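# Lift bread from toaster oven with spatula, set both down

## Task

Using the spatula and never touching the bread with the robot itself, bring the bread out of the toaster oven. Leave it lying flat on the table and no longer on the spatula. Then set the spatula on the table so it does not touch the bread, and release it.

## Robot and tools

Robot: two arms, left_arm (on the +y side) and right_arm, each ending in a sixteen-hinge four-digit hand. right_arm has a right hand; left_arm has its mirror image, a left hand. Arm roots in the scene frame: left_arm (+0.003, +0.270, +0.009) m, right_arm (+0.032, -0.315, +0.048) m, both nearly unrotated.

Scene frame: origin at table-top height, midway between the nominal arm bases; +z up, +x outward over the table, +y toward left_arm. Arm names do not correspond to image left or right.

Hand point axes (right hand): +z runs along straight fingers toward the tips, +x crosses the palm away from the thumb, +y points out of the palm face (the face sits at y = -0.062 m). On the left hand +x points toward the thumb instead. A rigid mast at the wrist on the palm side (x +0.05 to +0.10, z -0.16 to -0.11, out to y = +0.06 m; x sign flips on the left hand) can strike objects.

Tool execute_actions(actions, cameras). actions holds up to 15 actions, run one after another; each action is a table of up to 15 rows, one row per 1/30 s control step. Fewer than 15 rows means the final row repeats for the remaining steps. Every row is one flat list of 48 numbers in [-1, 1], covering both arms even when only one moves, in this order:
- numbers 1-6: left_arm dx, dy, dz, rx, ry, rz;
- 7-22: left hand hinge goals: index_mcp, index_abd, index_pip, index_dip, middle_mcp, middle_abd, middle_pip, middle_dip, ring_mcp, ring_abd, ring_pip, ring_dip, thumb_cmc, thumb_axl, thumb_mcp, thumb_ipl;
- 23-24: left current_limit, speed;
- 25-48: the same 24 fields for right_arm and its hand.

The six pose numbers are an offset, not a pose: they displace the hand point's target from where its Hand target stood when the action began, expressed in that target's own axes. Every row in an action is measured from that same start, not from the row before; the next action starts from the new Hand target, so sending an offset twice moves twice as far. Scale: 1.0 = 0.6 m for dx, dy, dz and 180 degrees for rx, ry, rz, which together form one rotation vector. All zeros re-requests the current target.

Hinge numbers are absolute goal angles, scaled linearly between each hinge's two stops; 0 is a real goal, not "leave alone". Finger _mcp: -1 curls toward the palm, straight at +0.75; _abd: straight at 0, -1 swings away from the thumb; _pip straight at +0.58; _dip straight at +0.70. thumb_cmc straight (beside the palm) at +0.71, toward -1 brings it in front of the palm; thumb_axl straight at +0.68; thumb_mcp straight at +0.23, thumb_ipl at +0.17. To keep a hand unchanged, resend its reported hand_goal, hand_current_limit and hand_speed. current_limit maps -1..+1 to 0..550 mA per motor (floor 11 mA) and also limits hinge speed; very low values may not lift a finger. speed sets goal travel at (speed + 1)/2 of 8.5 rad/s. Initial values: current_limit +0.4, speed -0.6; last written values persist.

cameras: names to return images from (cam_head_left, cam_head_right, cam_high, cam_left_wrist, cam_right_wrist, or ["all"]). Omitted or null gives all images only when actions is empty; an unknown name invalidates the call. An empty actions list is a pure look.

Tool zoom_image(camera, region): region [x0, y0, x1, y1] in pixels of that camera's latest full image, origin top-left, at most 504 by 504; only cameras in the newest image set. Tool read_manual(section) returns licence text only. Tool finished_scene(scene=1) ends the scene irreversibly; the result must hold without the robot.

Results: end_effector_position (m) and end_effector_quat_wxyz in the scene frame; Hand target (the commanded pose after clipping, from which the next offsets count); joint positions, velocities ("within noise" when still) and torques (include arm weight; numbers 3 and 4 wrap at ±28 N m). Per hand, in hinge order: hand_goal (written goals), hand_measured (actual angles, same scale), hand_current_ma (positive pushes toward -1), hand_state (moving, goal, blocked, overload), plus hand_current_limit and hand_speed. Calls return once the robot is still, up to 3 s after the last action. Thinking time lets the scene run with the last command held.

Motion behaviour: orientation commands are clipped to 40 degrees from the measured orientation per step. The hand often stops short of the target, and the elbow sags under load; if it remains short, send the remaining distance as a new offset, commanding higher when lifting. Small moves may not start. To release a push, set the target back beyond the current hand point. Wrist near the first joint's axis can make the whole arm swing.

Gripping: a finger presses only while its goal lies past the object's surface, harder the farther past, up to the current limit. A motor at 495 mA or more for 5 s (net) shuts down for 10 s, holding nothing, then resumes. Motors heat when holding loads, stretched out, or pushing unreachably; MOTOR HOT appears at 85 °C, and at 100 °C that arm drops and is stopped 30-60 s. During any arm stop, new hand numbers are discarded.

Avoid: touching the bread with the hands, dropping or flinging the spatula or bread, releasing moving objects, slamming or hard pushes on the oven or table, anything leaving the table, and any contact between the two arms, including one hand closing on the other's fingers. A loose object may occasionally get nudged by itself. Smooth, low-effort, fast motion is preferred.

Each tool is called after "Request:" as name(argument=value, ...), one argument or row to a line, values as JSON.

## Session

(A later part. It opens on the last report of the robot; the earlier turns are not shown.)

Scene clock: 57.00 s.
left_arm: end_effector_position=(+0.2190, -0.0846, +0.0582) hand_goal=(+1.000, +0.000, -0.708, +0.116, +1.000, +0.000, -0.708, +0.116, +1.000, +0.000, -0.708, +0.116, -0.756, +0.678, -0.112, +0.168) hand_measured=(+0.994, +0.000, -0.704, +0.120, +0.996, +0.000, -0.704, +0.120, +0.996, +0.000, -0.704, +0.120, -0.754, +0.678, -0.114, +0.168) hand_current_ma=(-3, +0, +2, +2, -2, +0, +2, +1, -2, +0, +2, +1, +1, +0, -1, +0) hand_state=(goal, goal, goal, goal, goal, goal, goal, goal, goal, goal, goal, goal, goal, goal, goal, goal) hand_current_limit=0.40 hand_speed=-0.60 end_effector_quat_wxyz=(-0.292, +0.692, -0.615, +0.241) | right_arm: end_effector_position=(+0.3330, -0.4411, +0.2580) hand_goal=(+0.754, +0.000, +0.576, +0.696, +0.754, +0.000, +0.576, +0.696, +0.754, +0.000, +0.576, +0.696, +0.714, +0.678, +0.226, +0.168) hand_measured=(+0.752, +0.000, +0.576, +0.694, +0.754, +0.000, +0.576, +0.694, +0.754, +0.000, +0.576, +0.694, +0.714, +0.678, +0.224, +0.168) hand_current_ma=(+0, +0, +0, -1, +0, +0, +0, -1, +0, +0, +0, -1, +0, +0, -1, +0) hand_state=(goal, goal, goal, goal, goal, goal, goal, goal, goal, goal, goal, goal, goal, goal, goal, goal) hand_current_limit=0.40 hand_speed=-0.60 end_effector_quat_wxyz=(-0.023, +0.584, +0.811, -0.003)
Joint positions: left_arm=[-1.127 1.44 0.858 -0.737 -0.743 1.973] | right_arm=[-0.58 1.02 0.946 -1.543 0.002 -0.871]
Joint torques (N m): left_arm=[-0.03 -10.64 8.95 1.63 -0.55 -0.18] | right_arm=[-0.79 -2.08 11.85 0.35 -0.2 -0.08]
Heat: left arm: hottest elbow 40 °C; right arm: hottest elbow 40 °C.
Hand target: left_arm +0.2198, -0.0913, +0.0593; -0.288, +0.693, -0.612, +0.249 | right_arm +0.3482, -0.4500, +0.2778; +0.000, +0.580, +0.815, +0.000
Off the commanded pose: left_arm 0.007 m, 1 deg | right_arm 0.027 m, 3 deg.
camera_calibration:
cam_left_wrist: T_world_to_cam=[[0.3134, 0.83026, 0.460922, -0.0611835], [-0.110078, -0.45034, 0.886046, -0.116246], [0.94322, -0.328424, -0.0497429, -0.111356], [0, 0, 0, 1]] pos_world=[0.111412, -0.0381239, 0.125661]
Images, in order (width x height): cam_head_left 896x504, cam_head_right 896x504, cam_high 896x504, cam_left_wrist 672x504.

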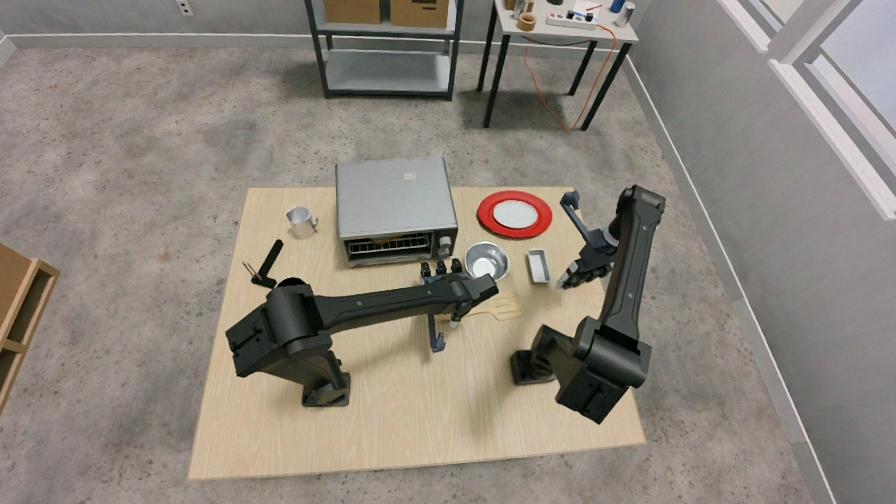

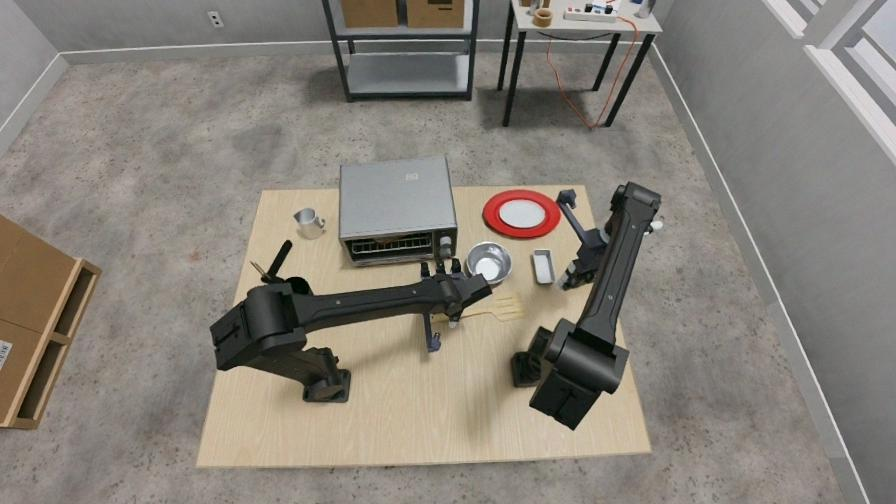

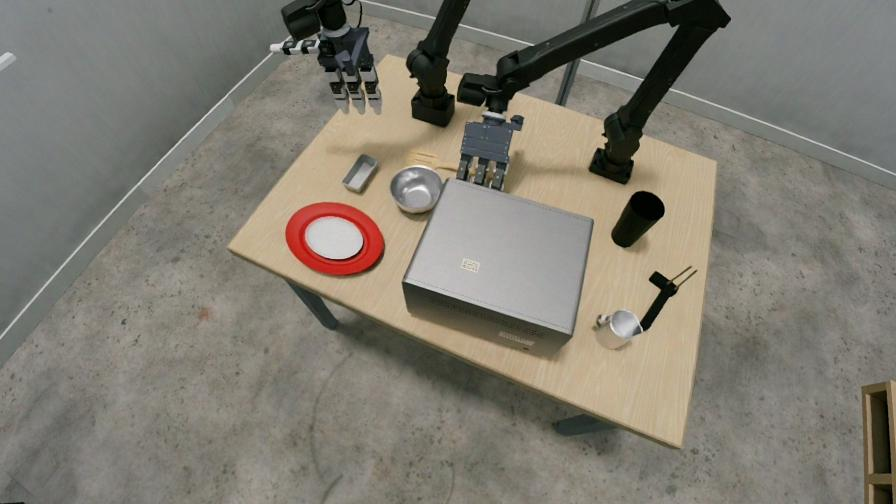

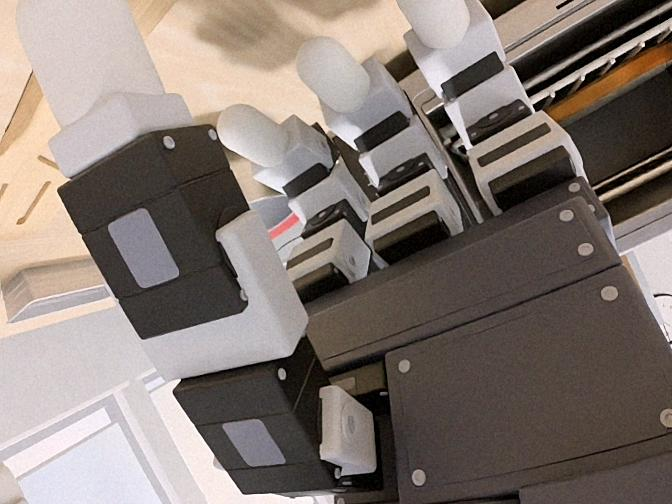

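Request:
execute_actions(
  actions=[
    [[0.003,0.021,0.024,0,0,0,1.0,0,-0.708,0.116,1.0,0,-0.708,0.116,1.0,0,-0.708,0.116,-0.757,0.678,-0.112,0.168,0.4,-0.6,0,0,0,0,0,0,0.754,0,0.576,0.696,0.754,0,0.576,0.696,0.754,0,0.576,0.696,0.714,0.678,0.226,0.168,0.4,-0.6]],
    [[0.003,0.021,0.024,0,0,0,1.0,0,-0.708,0.116,1.0,0,-0.708,0.116,1.0,0,-0.708,0.116,-0.757,0.678,-0.112,0.168,0.4,-0.6,0,0,0,0,0,0,0.754,0,0.576,0.696,0.754,0,0.576,0.696,0.754,0,0.576,0.696,0.714,0.678,0.226,0.168,0.4,-0.6]],
  ],
  cameras=["cam_high","cam_left_wrist"],
)

Request:
zoom_image(
  camera="cam_left_wrist",
  region=[0, 0, 400, 250],
)

Scene clock: 59.23 s.
left_arm: end_effector_position=(+0.2213, -0.0898, +0.0218) hand_goal=(+1.000, +0.000, -0.708, +0.116, +1.000, +0.000, -0.708, +0.116, +1.000, +0.000, -0.708, +0.116, -0.756, +0.678, -0.112, +0.168) hand_measured=(+0.994, +0.000, -0.704, +0.120, +0.996, +0.000, -0.704, +0.120, +0.996, +0.000, -0.704, +0.120, -0.754, +0.678, -0.114, +0.168) hand_current_ma=(-3, +0, +2, +2, -2, +0, +2, +1, -2, +0, +2, +1, +1, +0, -1, +0) hand_state=(goal, goal, goal, goal, goal, goal, goal, goal, goal, goal, goal, goal, goal, goal, goal, goal) hand_current_limit=0.40 hand_speed=-0.60 end_effector_quat_wxyz=(-0.291, +0.692, -0.614, +0.244) | right_arm: end_effector_position=(+0.3330, -0.4411, +0.2580) hand_goal=(+0.754, +0.000, +0.576, +0.696, +0.754, +0.000, +0.576, +0.696, +0.754, +0.000, +0.576, +0.696, +0.714, +0.678, +0.226, +0.168) hand_measured=(+0.752, +0.000, +0.576, +0.694, +0.754, +0.000, +0.576, +0.694, +0.754, +0.000, +0.576, +0.694, +0.714, +0.678, +0.224, +0.168) hand_current_ma=(+0, +0, +0, -1, +0, +0, +0, -1, +0, +0, +0, -1, +0, +0, -1, +0) hand_state=(goal, goal, goal, goal, goal, goal, goal, goal, goal, goal, goal, goal, goal, goal, goal, goal) hand_current_limit=0.40 hand_speed=-0.60 end_effector_quat_wxyz=(-0.023, +0.584, +0.811, -0.003)
Joint positions: left_arm=[-1.127 1.516 0.822 -0.617 -0.743 1.973] | right_arm=[-0.58 1.02 0.946 -1.543 0.002 -0.871]
Joint torques (N m): left_arm=[0.21 -10.93 8.17 1.65 -0.53 -0.14] | right_arm=[-0.38 -2.14 11.89 0.27 -0.17 -0.09]
Heat: left arm: hottest elbow 40 °C; right arm: hottest elbow 41 °C.
Hand target: left_arm +0.2226, -0.0941, +0.0210; -0.289, +0.693, -0.612, +0.248 | right_arm +0.3482, -0.4500, +0.2778; +0.000, +0.580, +0.815, +0.000
Off the commanded pose: left_arm 0.005 m, 1 deg | right_arm 0.027 m, 3 deg.
camera_calibration:
cam_left_wrist: T_world_to_cam=[[0.311955, 0.833432, 0.456153, -0.0401604], [-0.112836, -0.444215, 0.888786, -0.0850175], [0.943373, -0.328732, -0.0445342, -0.117216], [0, 0, 0, 1]] pos_world=[0.113514, -0.0428276, 0.0886616]
Images, in order (width x height): cam_high 896x504, cam_left_wrist 672x504.

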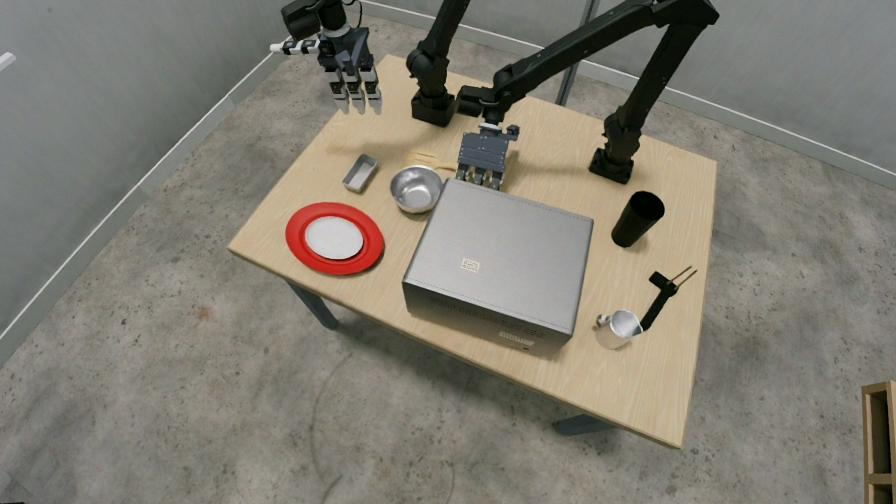

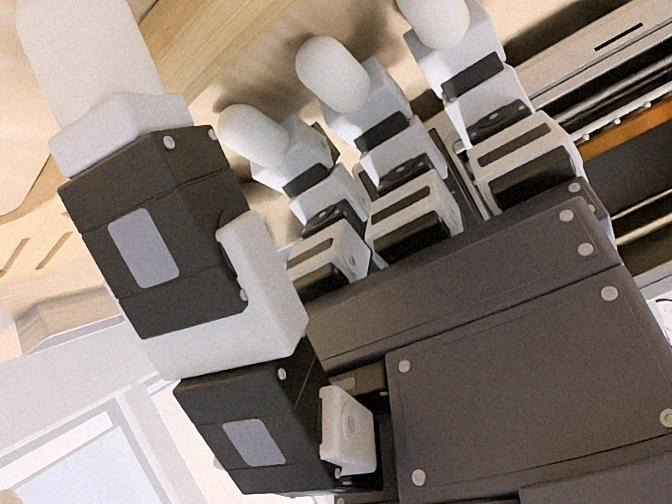

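Scaled by 1.260 from the camera's 672x504 image, which has a finer 960x720 frame.

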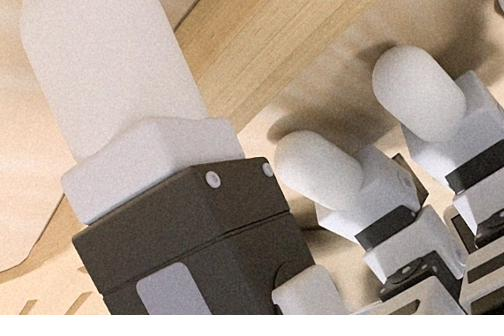

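Request:
execute_actions(
  actions=[
    [[0,0.007,0.007,0,0,0,1.0,0,-0.708,0.116,1.0,0,-0.708,0.116,1.0,0,-0.708,0.116,-0.757,0.678,-0.112,0.168,0.4,-0.6,0,0,0,0,0,0,0.754,0,0.576,0.696,0.754,0,0.576,0.696,0.754,0,0.576,0.696,0.714,0.678,0.226,0.168,0.4,-0.6]],
    [[0,0,0,0,0,0,0.753,0,-0.883,0.536,0.753,0,-0.883,0.536,0.753,0,-0.883,0.536,-0.757,0.678,-0.27,0.168,0.0,-0.9,0,0,0,0,0,0,0.754,0,0.576,0.696,0.754,0,0.576,0.696,0.754,0,0.576,0.696,0.714,0.678,0.226,0.168,0.4,-0.6]],
    [[0,0,0,0,0,0,0.753,0,-0.883,0.536,0.753,0,-0.883,0.536,0.753,0,-0.883,0.536,-0.757,0.678,-0.27,0.168,0.0,-0.9,0,0,0,0,0,0,0.754,0,0.576,0.696,0.754,0,0.576,0.696,0.754,0,0.576,0.696,0.714,0.678,0.226,0.168,0.4,-0.6]],
  ],
  cameras=["cam_high","cam_left_wrist"],
)

Request:
zoom_image(
  camera="cam_left_wrist",
  region=[0, 0, 400, 250],
)

Scene clock: 64.07 s.
left_arm: end_effector_position=(+0.2229, -0.0926, +0.0196) hand_goal=(+0.754, +0.000, -0.882, +0.536, +0.754, +0.000, -0.882, +0.536, +0.754, +0.000, -0.882, +0.536, -0.756, +0.678, -0.270, +0.168) hand_measured=(+0.758, +0.000, -0.880, +0.534, +0.756, +0.000, -0.878, +0.534, +0.754, +0.000, -0.876, +0.534, -0.754, +0.678, -0.262, +0.168) hand_current_ma=(+1, +0, +1, -1, +0, +0, +2, -1, +0, +0, +3, -1, +1, +0, +6, +0) hand_state=(goal, goal, goal, goal, goal, goal, goal, goal, goal, goal, goal, goal, goal, goal, goal, goal) hand_current_limit=0.00 hand_speed=-0.90 end_effector_quat_wxyz=(-0.289, +0.693, -0.612, +0.249) | right_arm: end_effector_position=(+0.3330, -0.4411, +0.2580) hand_goal=(+0.754, +0.000, +0.576, +0.696, +0.754, +0.000, +0.576, +0.696, +0.754, +0.000, +0.576, +0.696, +0.714, +0.678, +0.226, +0.168) hand_measured=(+0.752, +0.000, +0.576, +0.694, +0.754, +0.000, +0.576, +0.694, +0.754, +0.000, +0.576, +0.694, +0.714, +0.678, +0.224, +0.168) hand_current_ma=(+0, +0, +0, -1, +0, +0, +0, -1, +0, +0, +0, -1, +0, +0, -1, +0) hand_state=(goal, goal, goal, goal, goal, goal, goal, goal, goal, goal, goal, goal, goal, goal, goal, goal) hand_current_limit=0.40 hand_speed=-0.60 end_effector_quat_wxyz=(-0.023, +0.584, +0.811, -0.003)
Joint positions: left_arm=[-1.127 1.522 0.819 -0.596 -0.744 1.973] | right_arm=[-0.58 1.02 0.946 -1.543 0.002 -0.871]
Joint torques (N m): left_arm=[0.15 -10.64 7.76 1.57 -0.45 -0.15] | right_arm=[-0.79 -1.96 11.96 0.32 -0.2 -0.08]
Heat: left arm: hottest elbow 40 °C; right arm: hottest elbow 41 °C.
Hand target: left_arm +0.2225, -0.0942, +0.0151; -0.288, +0.693, -0.612, +0.248 | right_arm +0.3482, -0.4500, +0.2778; +0.000, +0.580, +0.815, +0.000
Off the commanded pose: left_arm 0.005 m, 0 deg | right_arm 0.027 m, 3 deg.
camera_calibration:
cam_left_wrist: T_world_to_cam=[[0.308811, 0.83822, 0.449469, -0.0359697], [-0.118043, -0.435136, 0.892593, -0.0821702], [0.94377, -0.328699, -0.0354285, -0.119954], [0, 0, 0, 1]] pos_world=[0.114617, -0.0450334, 0.085262]
Images, in order (width x height): cam_high 896x504, cam_left_wrist 672x504.

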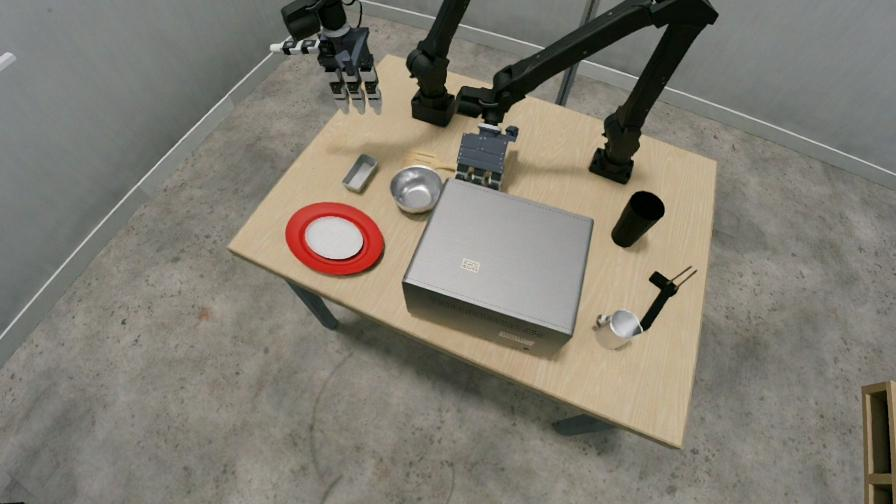

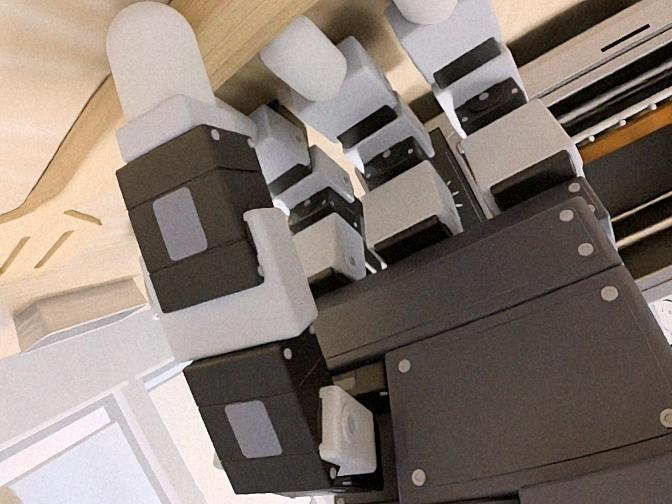

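Scaled by 1.260 from the camera's 672x504 image, which has a finer 960x720 frame.

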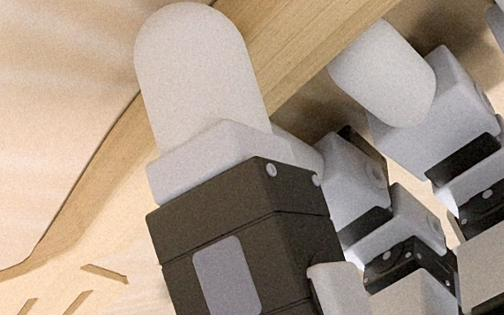

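Request:
execute_actions(
  actions=[
    [[0,0.006,0.006,0,0,0,0.753,0,-0.883,0.536,0.753,0,-0.883,0.536,0.753,0,-0.883,0.536,-0.757,0.678,-0.27,0.168,0.0,-0.9,0,0,0,0,0,0,0.754,0,0.576,0.696,0.754,0,0.576,0.696,0.754,0,0.576,0.696,0.714,0.678,0.226,0.168,0.4,-0.6]],
    [[0,0,0,0,0,0,0.7,0,-0.883,0.536,0.7,0,-0.883,0.536,0.7,0,-0.883,0.536,-0.757,0.678,-0.32,0.168,0.0,-0.9,0,0,0,0,0,0,0.754,0,0.576,0.696,0.754,0,0.576,0.696,0.754,0,0.576,0.696,0.714,0.678,0.226,0.168,0.4,-0.6]],
  ],
  cameras=["cam_high","cam_left_wrist"],
)

Request:
zoom_image(
  camera="cam_left_wrist",
  region=[80, 0, 330, 160],
)

Scene clock: 65.50 s.
left_arm: end_effector_position=(+0.2248, -0.0952, +0.0201) hand_goal=(+0.700, +0.000, -0.882, +0.536, +0.700, +0.000, -0.882, +0.536, +0.700, +0.000, -0.882, +0.536, -0.756, +0.678, -0.320, +0.168) hand_measured=(+0.716, +0.000, -0.876, +0.538, +0.720, +0.000, -0.876, +0.538, +0.726, +0.000, -0.880, +0.538, -0.754, +0.678, -0.278, +0.176) hand_current_ma=(+16, +0, +3, +0, +22, +0, +2, +1, +32, +0, +0, +0, +0, +0, +92, +7) hand_state=(goal, goal, goal, goal, blocked, goal, goal, goal, blocked, goal, goal, goal, goal, goal, blocked, goal) hand_current_limit=0.00 hand_speed=-0.90 end_effector_quat_wxyz=(-0.288, +0.694, -0.609, +0.255) | right_arm: end_effector_position=(+0.3330, -0.4411, +0.2580) hand_goal=(+0.754, +0.000, +0.576, +0.696, +0.754, +0.000, +0.576, +0.696, +0.754, +0.000, +0.576, +0.696, +0.714, +0.678, +0.226, +0.168) hand_measured=(+0.752, +0.000, +0.576, +0.694, +0.754, +0.000, +0.576, +0.694, +0.754, +0.000, +0.576, +0.694, +0.714, +0.678, +0.224, +0.168) hand_current_ma=(+0, +0, +0, -1, +0, +0, +0, -1, +0, +0, +0, -1, +0, +0, -1, +0) hand_state=(goal, goal, goal, goal, goal, goal, goal, goal, goal, goal, goal, goal, goal, goal, goal, goal) hand_current_limit=0.40 hand_speed=-0.60 end_effector_quat_wxyz=(-0.023, +0.584, +0.811, -0.003)
Joint positions: left_arm=[-1.127 1.523 0.819 -0.583 -0.747 1.973] | right_arm=[-0.58 1.02 0.946 -1.543 0.002 -0.871]
Joint torques (N m): left_arm=[0.21 -9.99 7.24 1.68 -0.33 -0.14] | right_arm=[-0.67 -1.96 11.9 0.36 -0.2 -0.12]
Heat: left arm: hottest elbow 39 °C; right arm: hottest elbow 42 °C.
Hand target: left_arm +0.2225, -0.0941, +0.0101; -0.288, +0.693, -0.612, +0.249 | right_arm +0.3482, -0.4500, +0.2778; +0.000, +0.580, +0.815, +0.000
Off the commanded pose: left_arm 0.010 m, 1 deg | right_arm 0.027 m, 3 deg.
camera_calibration:
cam_left_wrist: T_world_to_cam=[[0.304551, 0.842709, 0.443949, -0.0331605], [-0.124675, -0.426811, 0.895705, -0.0812767], [0.944301, -0.328138, -0.024921, -0.122795], [0, 0, 0, 1]] pos_world=[0.115922, -0.0470389, 0.0844614]
Images, in order (width x height): cam_high 896x504, cam_left_wrist 672x504.

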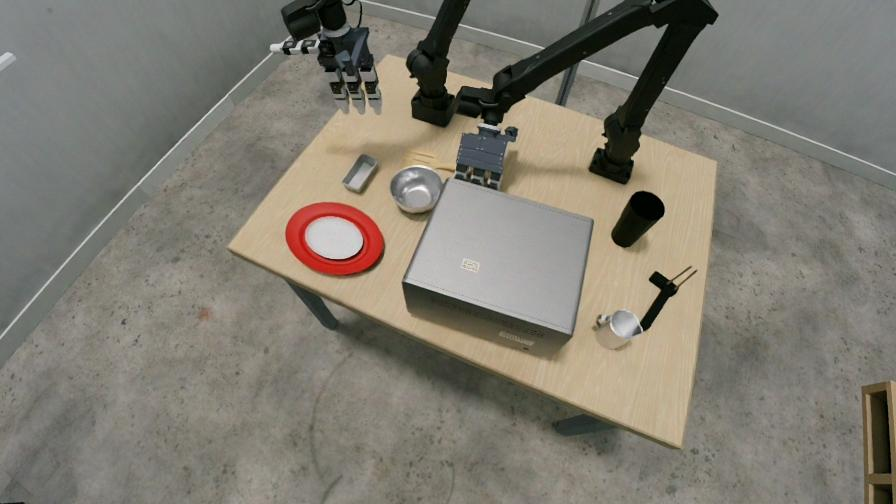

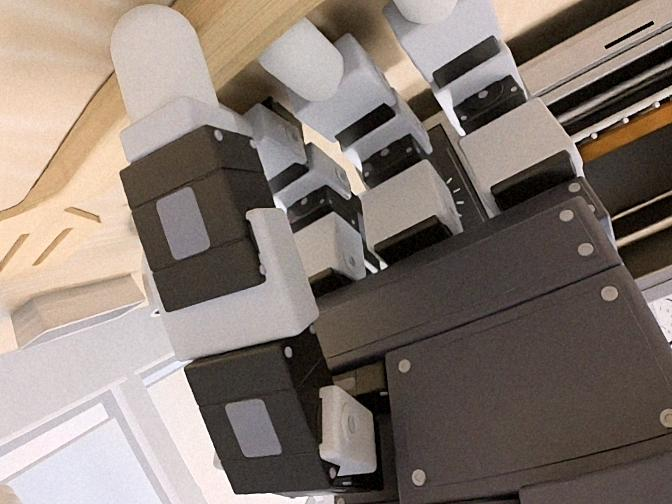

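Scaled by 2.016 from the camera's 672x504 image, which has a finer 960x720 frame.

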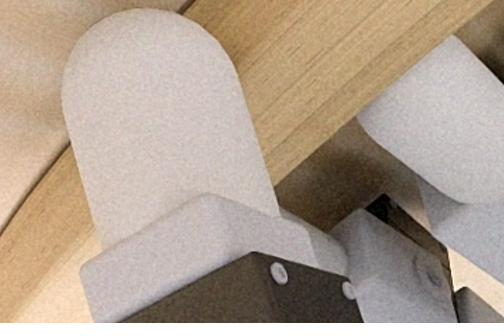

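Request:
execute_actions(
  actions=[
    [[0,-0.004,-0.004,0,0,0,0.65,0,-0.89,0.55,0.65,0,-0.89,0.55,0.65,0,-0.89,0.55,-0.757,0.678,-0.38,0.1,0.3,-0.9,0,0,0,0,0,0,0.754,0,0.576,0.696,0.754,0,0.576,0.696,0.754,0,0.576,0.696,0.714,0.678,0.226,0.168,0.4,-0.6]],
    [[0,0,0,0,0,0,0.589,0,-0.91,0.565,0.589,0,-0.91,0.565,0.589,0,-0.91,0.565,-0.757,0.678,-0.449,0.04,0.3,-0.9,0,0,0,0,0,0,0.754,0,0.576,0.696,0.754,0,0.576,0.696,0.754,0,0.576,0.696,0.714,0.678,0.226,0.168,0.4,-0.6]],
    [[0,0,0,0,0,0,0.589,0,-0.91,0.565,0.589,0,-0.91,0.565,0.589,0,-0.91,0.565,-0.757,0.678,-0.449,0.04,0.3,-0.9,0,0,0,0,0,0,0.754,0,0.576,0.696,0.754,0,0.576,0.696,0.754,0,0.576,0.696,0.714,0.678,0.226,0.168,0.4,-0.6]],
  ],
  cameras=["cam_head_right","cam_left_wrist"],
)

Request:
zoom_image(
  camera="cam_left_wrist",
  region=[80, 0, 480, 220],
)

Scene clock: 67.50 s.
left_arm: end_effector_position=(+0.2252, -0.0949, +0.0202) hand_goal=(+0.590, +0.000, -0.910, +0.566, +0.590, +0.000, -0.910, +0.566, +0.590, +0.000, -0.910, +0.566, -0.756, +0.678, -0.448, +0.040) hand_measured=(+0.670, +0.000, -0.878, +0.574, +0.666, +0.000, -0.878, +0.578, +0.664, +0.000, -0.882, +0.578, -0.750, +0.680, -0.242, +0.132) hand_current_ma=(+193, +0, +40, +5, +174, +0, +42, +9, +166, +0, +32, +9, +4, +1, +358, +341) hand_state=(blocked, goal, blocked, goal, blocked, goal, blocked, goal, blocked, goal, blocked, goal, goal, goal, blocked, blocked) hand_current_limit=0.30 hand_speed=-0.90 end_effector_quat_wxyz=(-0.289, +0.693, -0.609, +0.255) | right_arm: end_effector_position=(+0.3330, -0.4411, +0.2580) hand_goal=(+0.754, +0.000, +0.576, +0.696, +0.754, +0.000, +0.576, +0.696, +0.754, +0.000, +0.576, +0.696, +0.714, +0.678, +0.226, +0.168) hand_measured=(+0.752, +0.000, +0.576, +0.694, +0.754, +0.000, +0.576, +0.694, +0.754, +0.000, +0.576, +0.694, +0.714, +0.678, +0.224, +0.168) hand_current_ma=(+0, +0, +0, -1, +0, +0, +0, -1, +0, +0, +0, -1, +0, +0, -1, +0) hand_state=(goal, goal, goal, goal, goal, goal, goal, goal, goal, goal, goal, goal, goal, goal, goal, goal) hand_current_limit=0.40 hand_speed=-0.60 end_effector_quat_wxyz=(-0.023, +0.584, +0.811, -0.003)
Joint positions: left_arm=[-1.127 1.523 0.819 -0.583 -0.75 1.973] | right_arm=[-0.58 1.02 0.946 -1.543 0.002 -0.871]
Joint torques (N m): left_arm=[0.21 -10.52 7.62 1.25 -0.24 -0.14] | right_arm=[-0.32 -1.9 12.04 0.14 -0.17 -0.12]
Heat: left arm: hottest elbow 39 °C; right arm: hottest elbow 42 °C.
Hand target: left_arm +0.2226, -0.0941, +0.0135; -0.288, +0.693, -0.612, +0.249 | right_arm +0.3482, -0.4500, +0.2778; +0.000, +0.580, +0.815, +0.000
Off the commanded pose: left_arm 0.007 m, 1 deg | right_arm 0.027 m, 3 deg.
camera_calibration:
cam_left_wrist: T_world_to_cam=[[0.302879, 0.842444, 0.445592, -0.0332182], [-0.126504, -0.427878, 0.89494, -0.0808911], [0.944596, -0.327428, -0.0230232, -0.123116], [0, 0, 0, 1]] pos_world=[0.116123, -0.0469387, 0.0843599]
Images, in order (width x height): cam_head_right 896x504, cam_left_wrist 672x504.

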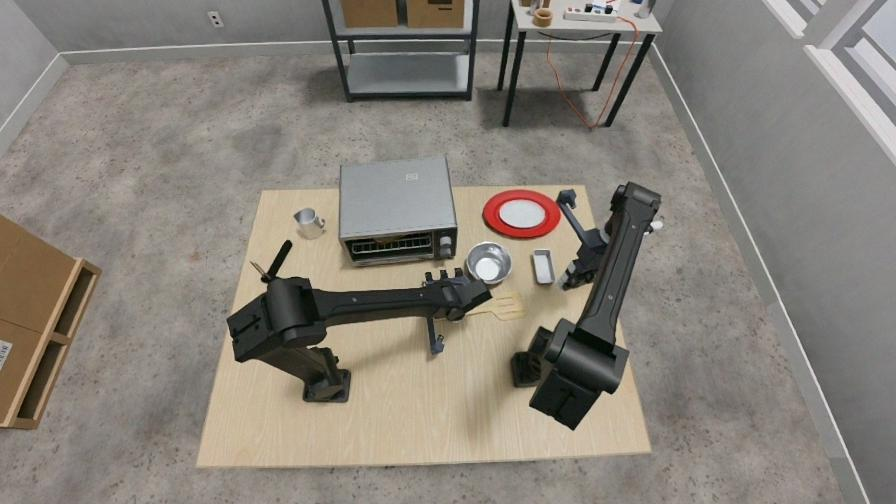

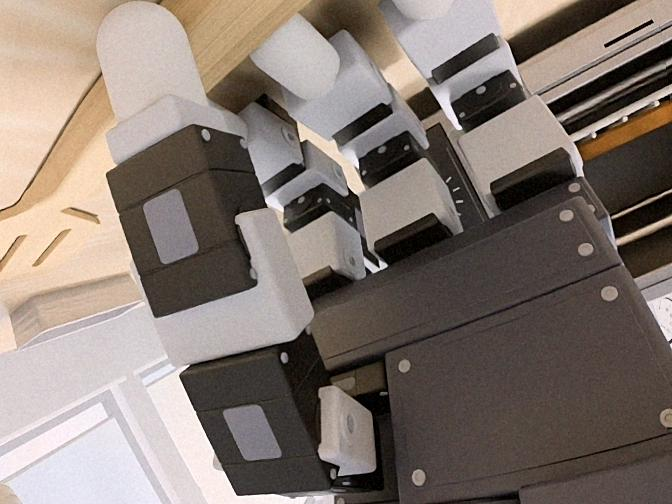

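Scaled by 1.260 from the camera's 672x504 image, which has a finer 960x720 frame.

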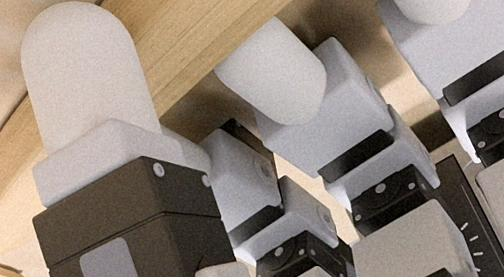

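Request:
execute_actions(
  actions=[
    [[0,0,0,0,0,0,0.589,0,-0.91,0.565,0.589,0,-0.91,0.565,0.589,0,-0.91,0.565,-0.757,0.678,-0.449,0.04,0.5,-0.9,0,0,0,0,0,0,0.754,0,0.576,0.696,0.754,0,0.576,0.696,0.754,0,0.576,0.696,0.714,0.678,0.226,0.168,0.4,-0.6]],
    [[0,-0.018,-0.018,0,0,0,0.589,0,-0.91,0.565,0.589,0,-0.91,0.565,0.589,0,-0.91,0.565,-0.757,0.678,-0.449,0.04,0.5,-0.9,0,0,0,0,0,0,0.754,0,0.576,0.696,0.754,0,0.576,0.696,0.754,0,0.576,0.696,0.714,0.678,0.226,0.168,0.4,-0.6]],
    [[0,-0.018,-0.018,0,0,0,0.589,0,-0.91,0.565,0.589,0,-0.91,0.565,0.589,0,-0.91,0.565,-0.757,0.678,-0.449,0.04,0.5,-0.9,0,0,0,0,0,0,0.754,0,0.576,0.696,0.754,0,0.576,0.696,0.754,0,0.576,0.696,0.714,0.678,0.226,0.168,0.4,-0.6]],
    [[0,-0.018,-0.018,0,0,0,0.589,0,-0.91,0.565,0.589,0,-0.91,0.565,0.589,0,-0.91,0.565,-0.757,0.678,-0.449,0.04,0.5,-0.9,0,0,0,0,0,0,0.754,0,0.576,0.696,0.754,0,0.576,0.696,0.754,0,0.576,0.696,0.714,0.678,0.226,0.168,0.4,-0.6]],
  ],
  cameras=["cam_head_right","cam_left_wrist", "cam_high"],
)

Request:
zoom_image(
  camera="cam_left_wrist",
  region=[0, 0, 400, 300],
)

Request:
zoom_image(
  camera="cam_high",
  region=[360, 90, 570, 210],
)

Scene clock: 70.03 s.
left_arm: end_effector_position=(+0.2135, -0.0721, +0.0330) hand_goal=(+0.590, +0.000, -0.910, +0.566, +0.590, +0.000, -0.910, +0.566, +0.590, +0.000, -0.910, +0.566, -0.756, +0.678, -0.448, +0.040) hand_measured=(+0.670, +0.000, -0.886, +0.578, +0.650, +0.000, -0.878, +0.578, +0.632, +0.000, -0.884, +0.578, -0.744, +0.684, -0.238, +0.132) hand_current_ma=(+191, +0, +28, +9, +119, +0, +42, +10, +68, +0, +28, +8, +9, +4, +413, +341) hand_state=(blocked, goal, blocked, goal, blocked, goal, blocked, goal, blocked, goal, blocked, goal, goal, goal, blocked, blocked) hand_current_limit=0.50 hand_speed=-0.90 end_effector_quat_wxyz=(-0.300, +0.690, -0.620, +0.222) | right_arm: end_effector_position=(+0.3330, -0.4411, +0.2580) hand_goal=(+0.754, +0.000, +0.576, +0.696, +0.754, +0.000, +0.576, +0.696, +0.754, +0.000, +0.576, +0.696, +0.714, +0.678, +0.226, +0.168) hand_measured=(+0.752, +0.000, +0.576, +0.694, +0.754, +0.000, +0.576, +0.694, +0.754, +0.000, +0.576, +0.694, +0.714, +0.678, +0.224, +0.168) hand_current_ma=(+0, +0, +0, -1, +0, +0, +0, -1, +0, +0, +0, -1, +0, +0, -1, +0) hand_state=(goal, goal, goal, goal, goal, goal, goal, goal, goal, goal, goal, goal, goal, goal, goal, goal) hand_current_limit=0.40 hand_speed=-0.60 end_effector_quat_wxyz=(-0.023, +0.584, +0.811, -0.003)
Joint positions: left_arm=[-1.127 1.475 0.822 -0.713 -0.743 1.964] | right_arm=[-0.58 1.02 0.946 -1.543 0.002 -0.871]
Joint torques (N m): left_arm=[0.15 -12.86 12.51 0.61 -0.48 -0.06] | right_arm=[-0.56 -2.67 11.85 0.29 -0.16 -0.07]
Heat: left arm: hottest elbow 39 °C; right arm: hottest elbow 42 °C.
Hand target: left_arm +0.2227, -0.0944, +0.0591; -0.289, +0.693, -0.612, +0.248 | right_arm +0.3482, -0.4500, +0.2778; +0.000, +0.580, +0.815, +0.000
Off the commanded pose: left_arm 0.036 m, 3 deg | right_arm 0.027 m, 3 deg.
camera_calibration:
cam_left_wrist: T_world_to_cam=[[0.316547, 0.814179, 0.486734, -0.0609219], [-0.0913949, -0.484555, 0.869973, -0.0947727], [0.944164, -0.319873, -0.0789728, -0.101869], [0, 0, 0, 1]] pos_world=[0.106804, -0.0289064, 0.104058]
Images, in order (width x height): cam_head_right 896x504, cam_high 896x504, cam_left_wrist 672x504.

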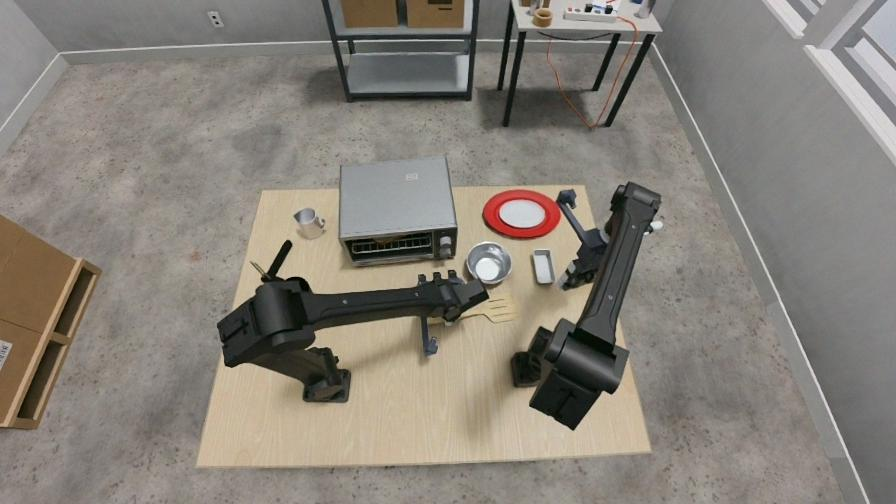

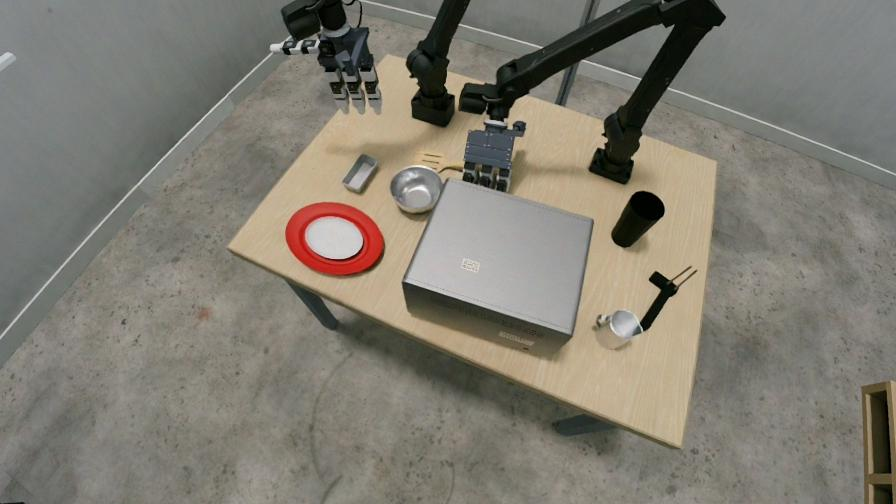

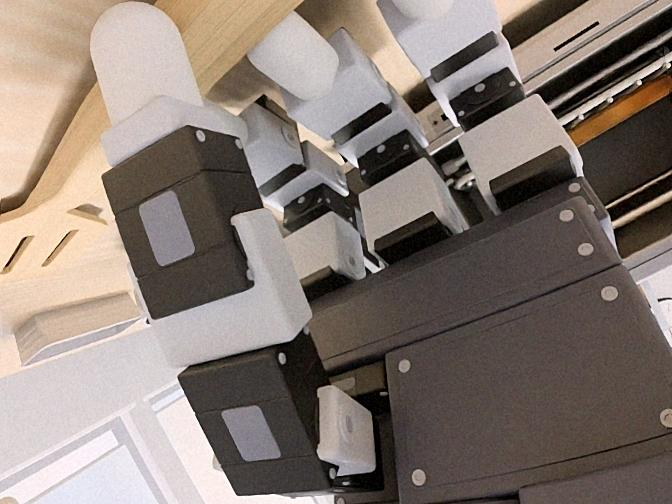

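Scaled by 1.260 from the camera's 672x504 image, which has a finer 960x720 frame.

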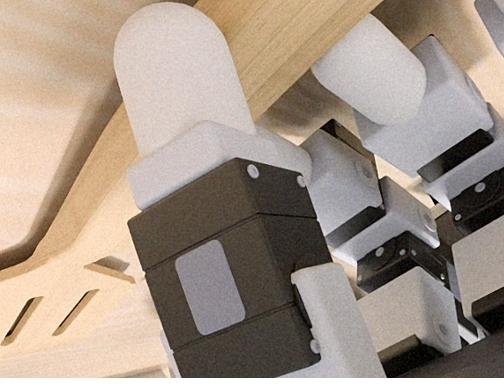

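Scaled by 2.400.

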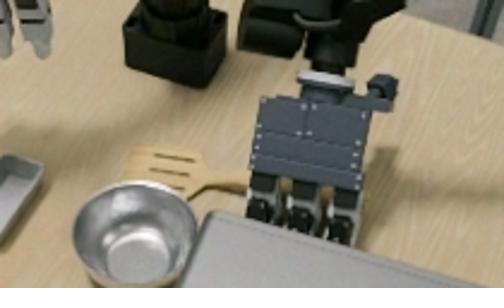

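Request:
execute_actions(
  actions=[
    [[0,-0.018,-0.018,0,0,0,0.589,0,-0.91,0.565,0.589,0,-0.91,0.565,0.589,0,-0.91,0.565,-0.757,0.678,-0.449,0.04,0.5,-0.9,0,0,0,0,0,0,0.754,0,0.576,0.696,0.754,0,0.576,0.696,0.754,0,0.576,0.696,0.714,0.678,0.226,0.168,0.4,-0.6]],
    [[0,-0.018,-0.018,0,0,0,0.589,0,-0.91,0.565,0.589,0,-0.91,0.565,0.589,0,-0.91,0.565,-0.757,0.678,-0.449,0.04,0.5,-0.9,0,0,0,0,0,0,0.754,0,0.576,0.696,0.754,0,0.576,0.696,0.754,0,0.576,0.696,0.714,0.678,0.226,0.168,0.4,-0.6]],
    [[0,-0.018,-0.018,0,0,0,0.589,0,-0.91,0.565,0.589,0,-0.91,0.565,0.589,0,-0.91,0.565,-0.757,0.678,-0.449,0.04,0.5,-0.9,0,0,0,0,0,0,0.754,0,0.576,0.696,0.754,0,0.576,0.696,0.754,0,0.576,0.696,0.714,0.678,0.226,0.168,0.4,-0.6]],
  ],
  cameras=["cam_head_right","cam_left_wrist", "cam_high"],
)

Request:
zoom_image(
  camera="cam_left_wrist",
  region=[0, 0, 400, 300],
)

Request:
zoom_image(
  camera="cam_high",
  region=[360, 90, 570, 210],
)

Scene clock: 72.10 s.
left_arm: end_effector_position=(+0.2142, -0.0735, +0.0762) hand_goal=(+0.590, +0.000, -0.910, +0.566, +0.590, +0.000, -0.910, +0.566, +0.590, +0.000, -0.910, +0.566, -0.756, +0.678, -0.448, +0.040) hand_measured=(+0.670, +0.000, -0.878, +0.584, +0.646, +0.000, -0.878, +0.578, +0.622, +0.000, -0.894, +0.572, -0.742, +0.686, -0.236, +0.132) hand_current_ma=(+191, +0, +41, +16, +106, +0, +42, +10, +46, +0, +14, +3, +12, +5, +413, +341) hand_state=(blocked, goal, blocked, goal, blocked, goal, blocked, goal, blocked, goal, goal, goal, goal, goal, blocked, blocked) hand_current_limit=0.50 hand_speed=-0.90 end_effector_quat_wxyz=(-0.301, +0.690, -0.621, +0.220) | right_arm: end_effector_position=(+0.3330, -0.4411, +0.2580) hand_goal=(+0.754, +0.000, +0.576, +0.696, +0.754, +0.000, +0.576, +0.696, +0.754, +0.000, +0.576, +0.696, +0.714, +0.678, +0.226, +0.168) hand_measured=(+0.752, +0.000, +0.576, +0.694, +0.754, +0.000, +0.576, +0.694, +0.754, +0.000, +0.576, +0.694, +0.714, +0.678, +0.224, +0.168) hand_current_ma=(+0, +0, +0, -1, +0, +0, +0, -1, +0, +0, +0, -1, +0, +0, -1, +0) hand_state=(goal, goal, goal, goal, goal, goal, goal, goal, goal, goal, goal, goal, goal, goal, goal, goal) hand_current_limit=0.40 hand_speed=-0.60 end_effector_quat_wxyz=(-0.023, +0.584, +0.811, -0.003)
Joint positions: left_arm=[-1.127 1.409 0.889 -0.85 -0.743 1.964] | right_arm=[-0.58 1.02 0.946 -1.543 0.002 -0.871]
Joint torques (N m): left_arm=[0.21 -12.51 13.45 0.61 -0.47 -0.05] | right_arm=[-0.09 -2.08 11.96 0.38 -0.22 -0.07]
Heat: left arm: hottest elbow 40 °C; right arm: hottest elbow 43 °C.
Hand target: left_arm +0.2230, -0.0948, +0.1050; -0.288, +0.693, -0.612, +0.248 | right_arm +0.3482, -0.4500, +0.2778; +0.000, +0.580, +0.815, +0.000
Off the commanded pose: left_arm 0.037 m, 4 deg | right_arm 0.027 m, 3 deg.
camera_calibration:
cam_left_wrist: T_world_to_cam=[[0.317399, 0.812319, 0.489281, -0.0815875], [-0.0898414, -0.487881, 0.868274, -0.133558], [0.944027, -0.319547, -0.0818729, -0.0992626], [0, 0, 0, 1]] pos_world=[0.107603, -0.0306044, 0.147757]
Images, in order (width x height): cam_head_right 896x504, cam_high 896x504, cam_left_wrist 672x504.

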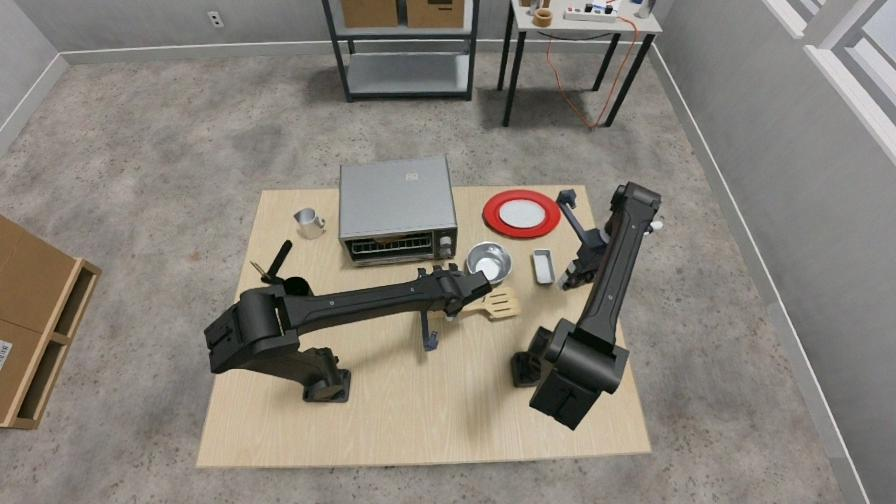

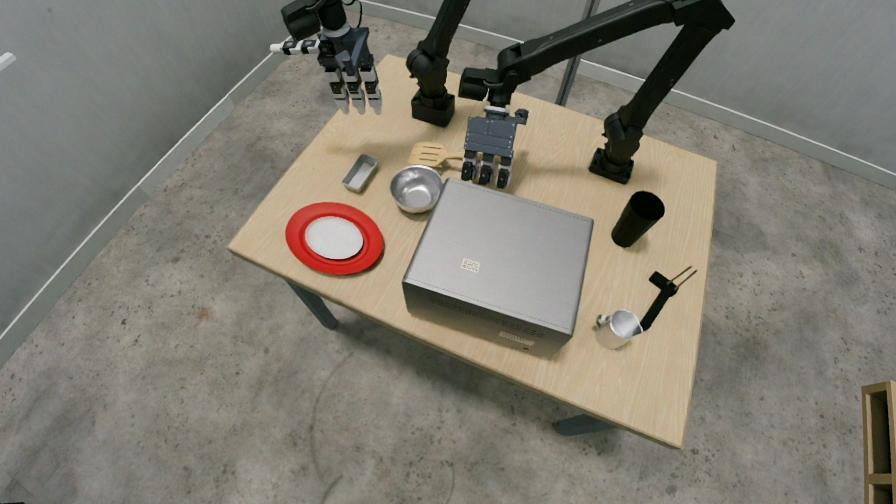

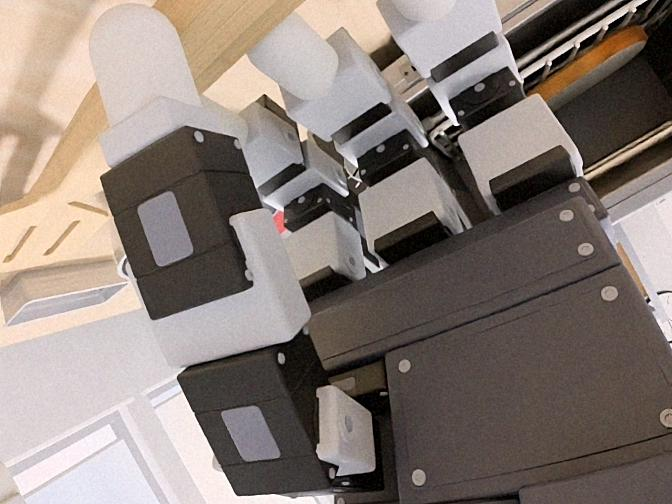

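Scaled by 1.260 from the camera's 672x504 image, which has a finer 960x720 frame.

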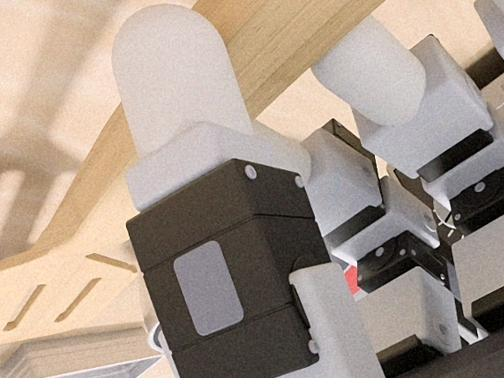

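Scaled by 2.400.

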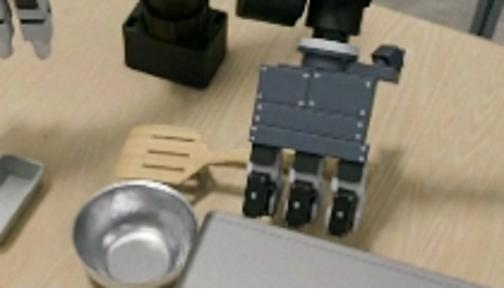

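Request:
execute_actions(
  actions=[
    [[-0.042,-0.002,-0.016,0,-0.0342,-0.0345,0.589,0,-0.91,0.565,0.589,0,-0.91,0.565,0.589,0,-0.91,0.565,-0.757,0.678,-0.449,0.04,0.5,-0.9,0,0,0,0,0,0,0.754,0,0.576,0.696,0.754,0,0.576,0.696,0.754,0,0.576,0.696,0.714,0.678,0.226,0.168,0.4,-0.6]],
    [[-0.043,-0.0065,-0.011,0,-0.0342,-0.0345,0.589,0,-0.91,0.565,0.589,0,-0.91,0.565,0.589,0,-0.91,0.565,-0.757,0.678,-0.449,0.04,0.5,-0.9,0,0,0,0,0,0,0.754,0,0.576,0.696,0.754,0,0.576,0.696,0.754,0,0.576,0.696,0.714,0.678,0.226,0.168,0.4,-0.6]],
    [[-0.043,-0.011,-0.0065,0,-0.0342,-0.0345,0.589,0,-0.91,0.565,0.589,0,-0.91,0.565,0.589,0,-0.91,0.565,-0.757,0.678,-0.449,0.04,0.5,-0.9,0,0,0,0,0,0,0.754,0,0.576,0.696,0.754,0,0.576,0.696,0.754,0,0.576,0.696,0.714,0.678,0.226,0.168,0.4,-0.6]],
    [[-0.042,-0.016,-0.002,0,-0.0342,-0.0345,0.589,0,-0.91,0.565,0.589,0,-0.91,0.565,0.589,0,-0.91,0.565,-0.757,0.678,-0.449,0.04,0.5,-0.9,0,0,0,0,0,0,0.754,0,0.576,0.696,0.754,0,0.576,0.696,0.754,0,0.576,0.696,0.714,0.678,0.226,0.168,0.4,-0.6]],
  ],
  cameras=["cam_head_right","cam_left_wrist", "cam_high"],
)

Scene clock: 75.73 s.
left_arm: end_effector_position=(+0.1831, +0.0218, +0.1162) hand_goal=(+0.590, +0.000, -0.910, +0.566, +0.590, +0.000, -0.910, +0.566, +0.590, +0.000, -0.910, +0.566, -0.756, +0.678, -0.448, +0.040) hand_measured=(+0.668, +0.000, -0.876, +0.586, +0.642, +0.000, -0.878, +0.578, +0.620, +0.000, -0.898, +0.570, -0.740, +0.686, -0.234, +0.132) hand_current_ma=(+181, +0, +47, +21, +99, +0, +42, +10, +41, +0, +9, +1, +13, +6, +412, +341) hand_state=(blocked, goal, blocked, blocked, blocked, goal, blocked, goal, blocked, goal, goal, goal, goal, goal, blocked, blocked) hand_current_limit=0.50 hand_speed=-0.90 end_effector_quat_wxyz=(-0.369, +0.837, -0.383, +0.129) | right_arm: end_effector_position=(+0.3330, -0.4411, +0.2580) hand_goal=(+0.754, +0.000, +0.576, +0.696, +0.754, +0.000, +0.576, +0.696, +0.754, +0.000, +0.576, +0.696, +0.714, +0.678, +0.226, +0.168) hand_measured=(+0.752, +0.000, +0.576, +0.694, +0.754, +0.000, +0.576, +0.694, +0.754, +0.000, +0.576, +0.694, +0.714, +0.678, +0.224, +0.168) hand_current_ma=(+0, +0, +0, -1, +0, +0, +0, -1, +0, +0, +0, -1, +0, +0, -1, +0) hand_state=(goal, goal, goal, goal, goal, goal, goal, goal, goal, goal, goal, goal, goal, goal, goal, goal) hand_current_limit=0.40 hand_speed=-0.60 end_effector_quat_wxyz=(-0.023, +0.584, +0.811, -0.003)
Joint positions: left_arm=[-1.133 1.308 0.89 -1.53 -0.727 1.127] | right_arm=[-0.58 1.02 0.946 -1.543 0.002 -0.871]
Joint torques (N m): left_arm=[-0.85 -9.47 12.45 -0.47 -0.42 -0.23] | right_arm=[-0.56 -1.67 12.05 0.36 -0.19 -0.1]
Heat: left arm: hottest elbow 40 °C; right arm: hottest elbow 43 °C.
Hand target: left_arm +0.1871, +0.0019, +0.1361; -0.352, +0.844, -0.375, +0.152 | right_arm +0.3482, -0.4500, +0.2778; +0.000, +0.580, +0.815, +0.000
Off the commanded pose: left_arm 0.028 m, 4 deg | right_arm 0.027 m, 3 deg.
camera_calibration:
cam_left_wrist: T_world_to_cam=[[-0.216863, 0.836877, 0.5026, -0.0729063], [0.177289, -0.472527, 0.8633, -0.173261], [0.959968, 0.276323, -0.0458955, -0.0562263], [0, 0, 0, 1]] pos_world=[0.068882, -0.00532006, 0.183638]
Images, in order (width x height): cam_head_right 896x504, cam_high 896x504, cam_left_wrist 672x504.

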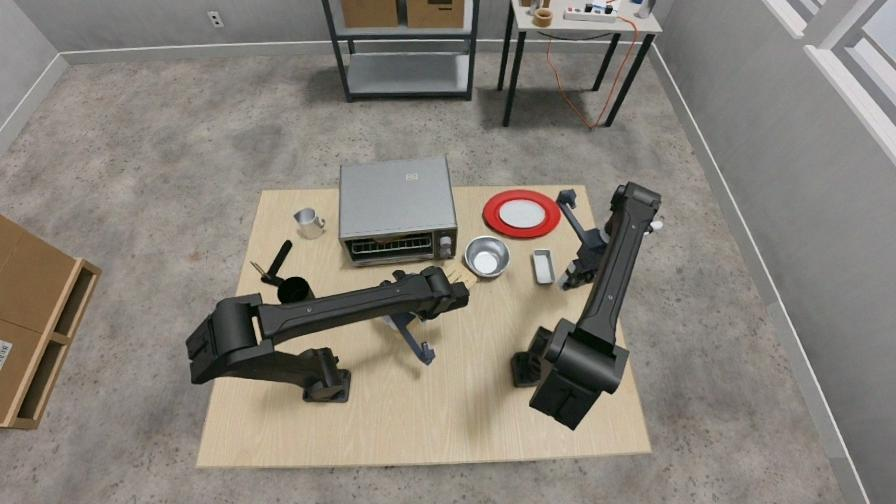

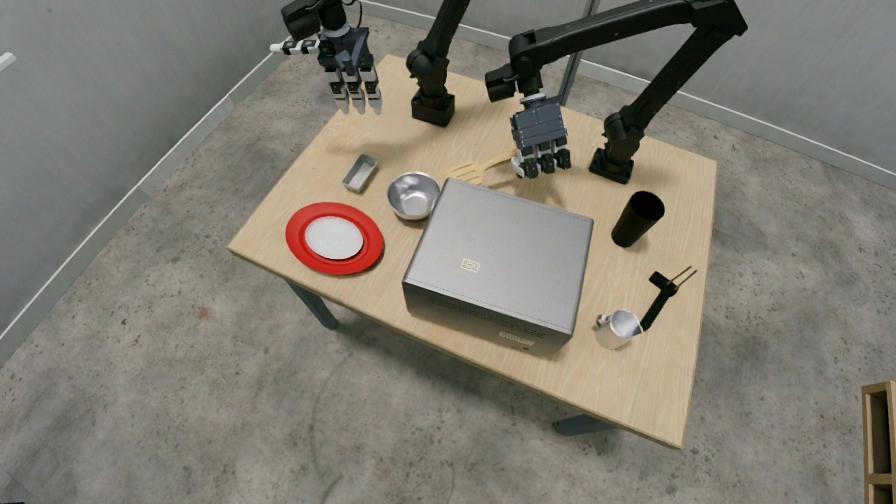

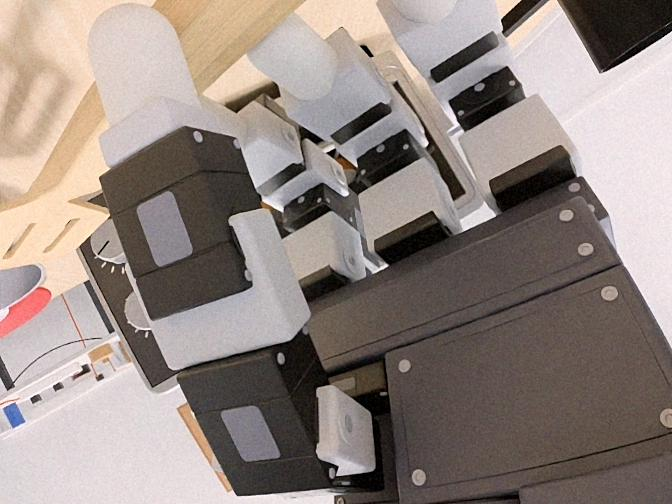

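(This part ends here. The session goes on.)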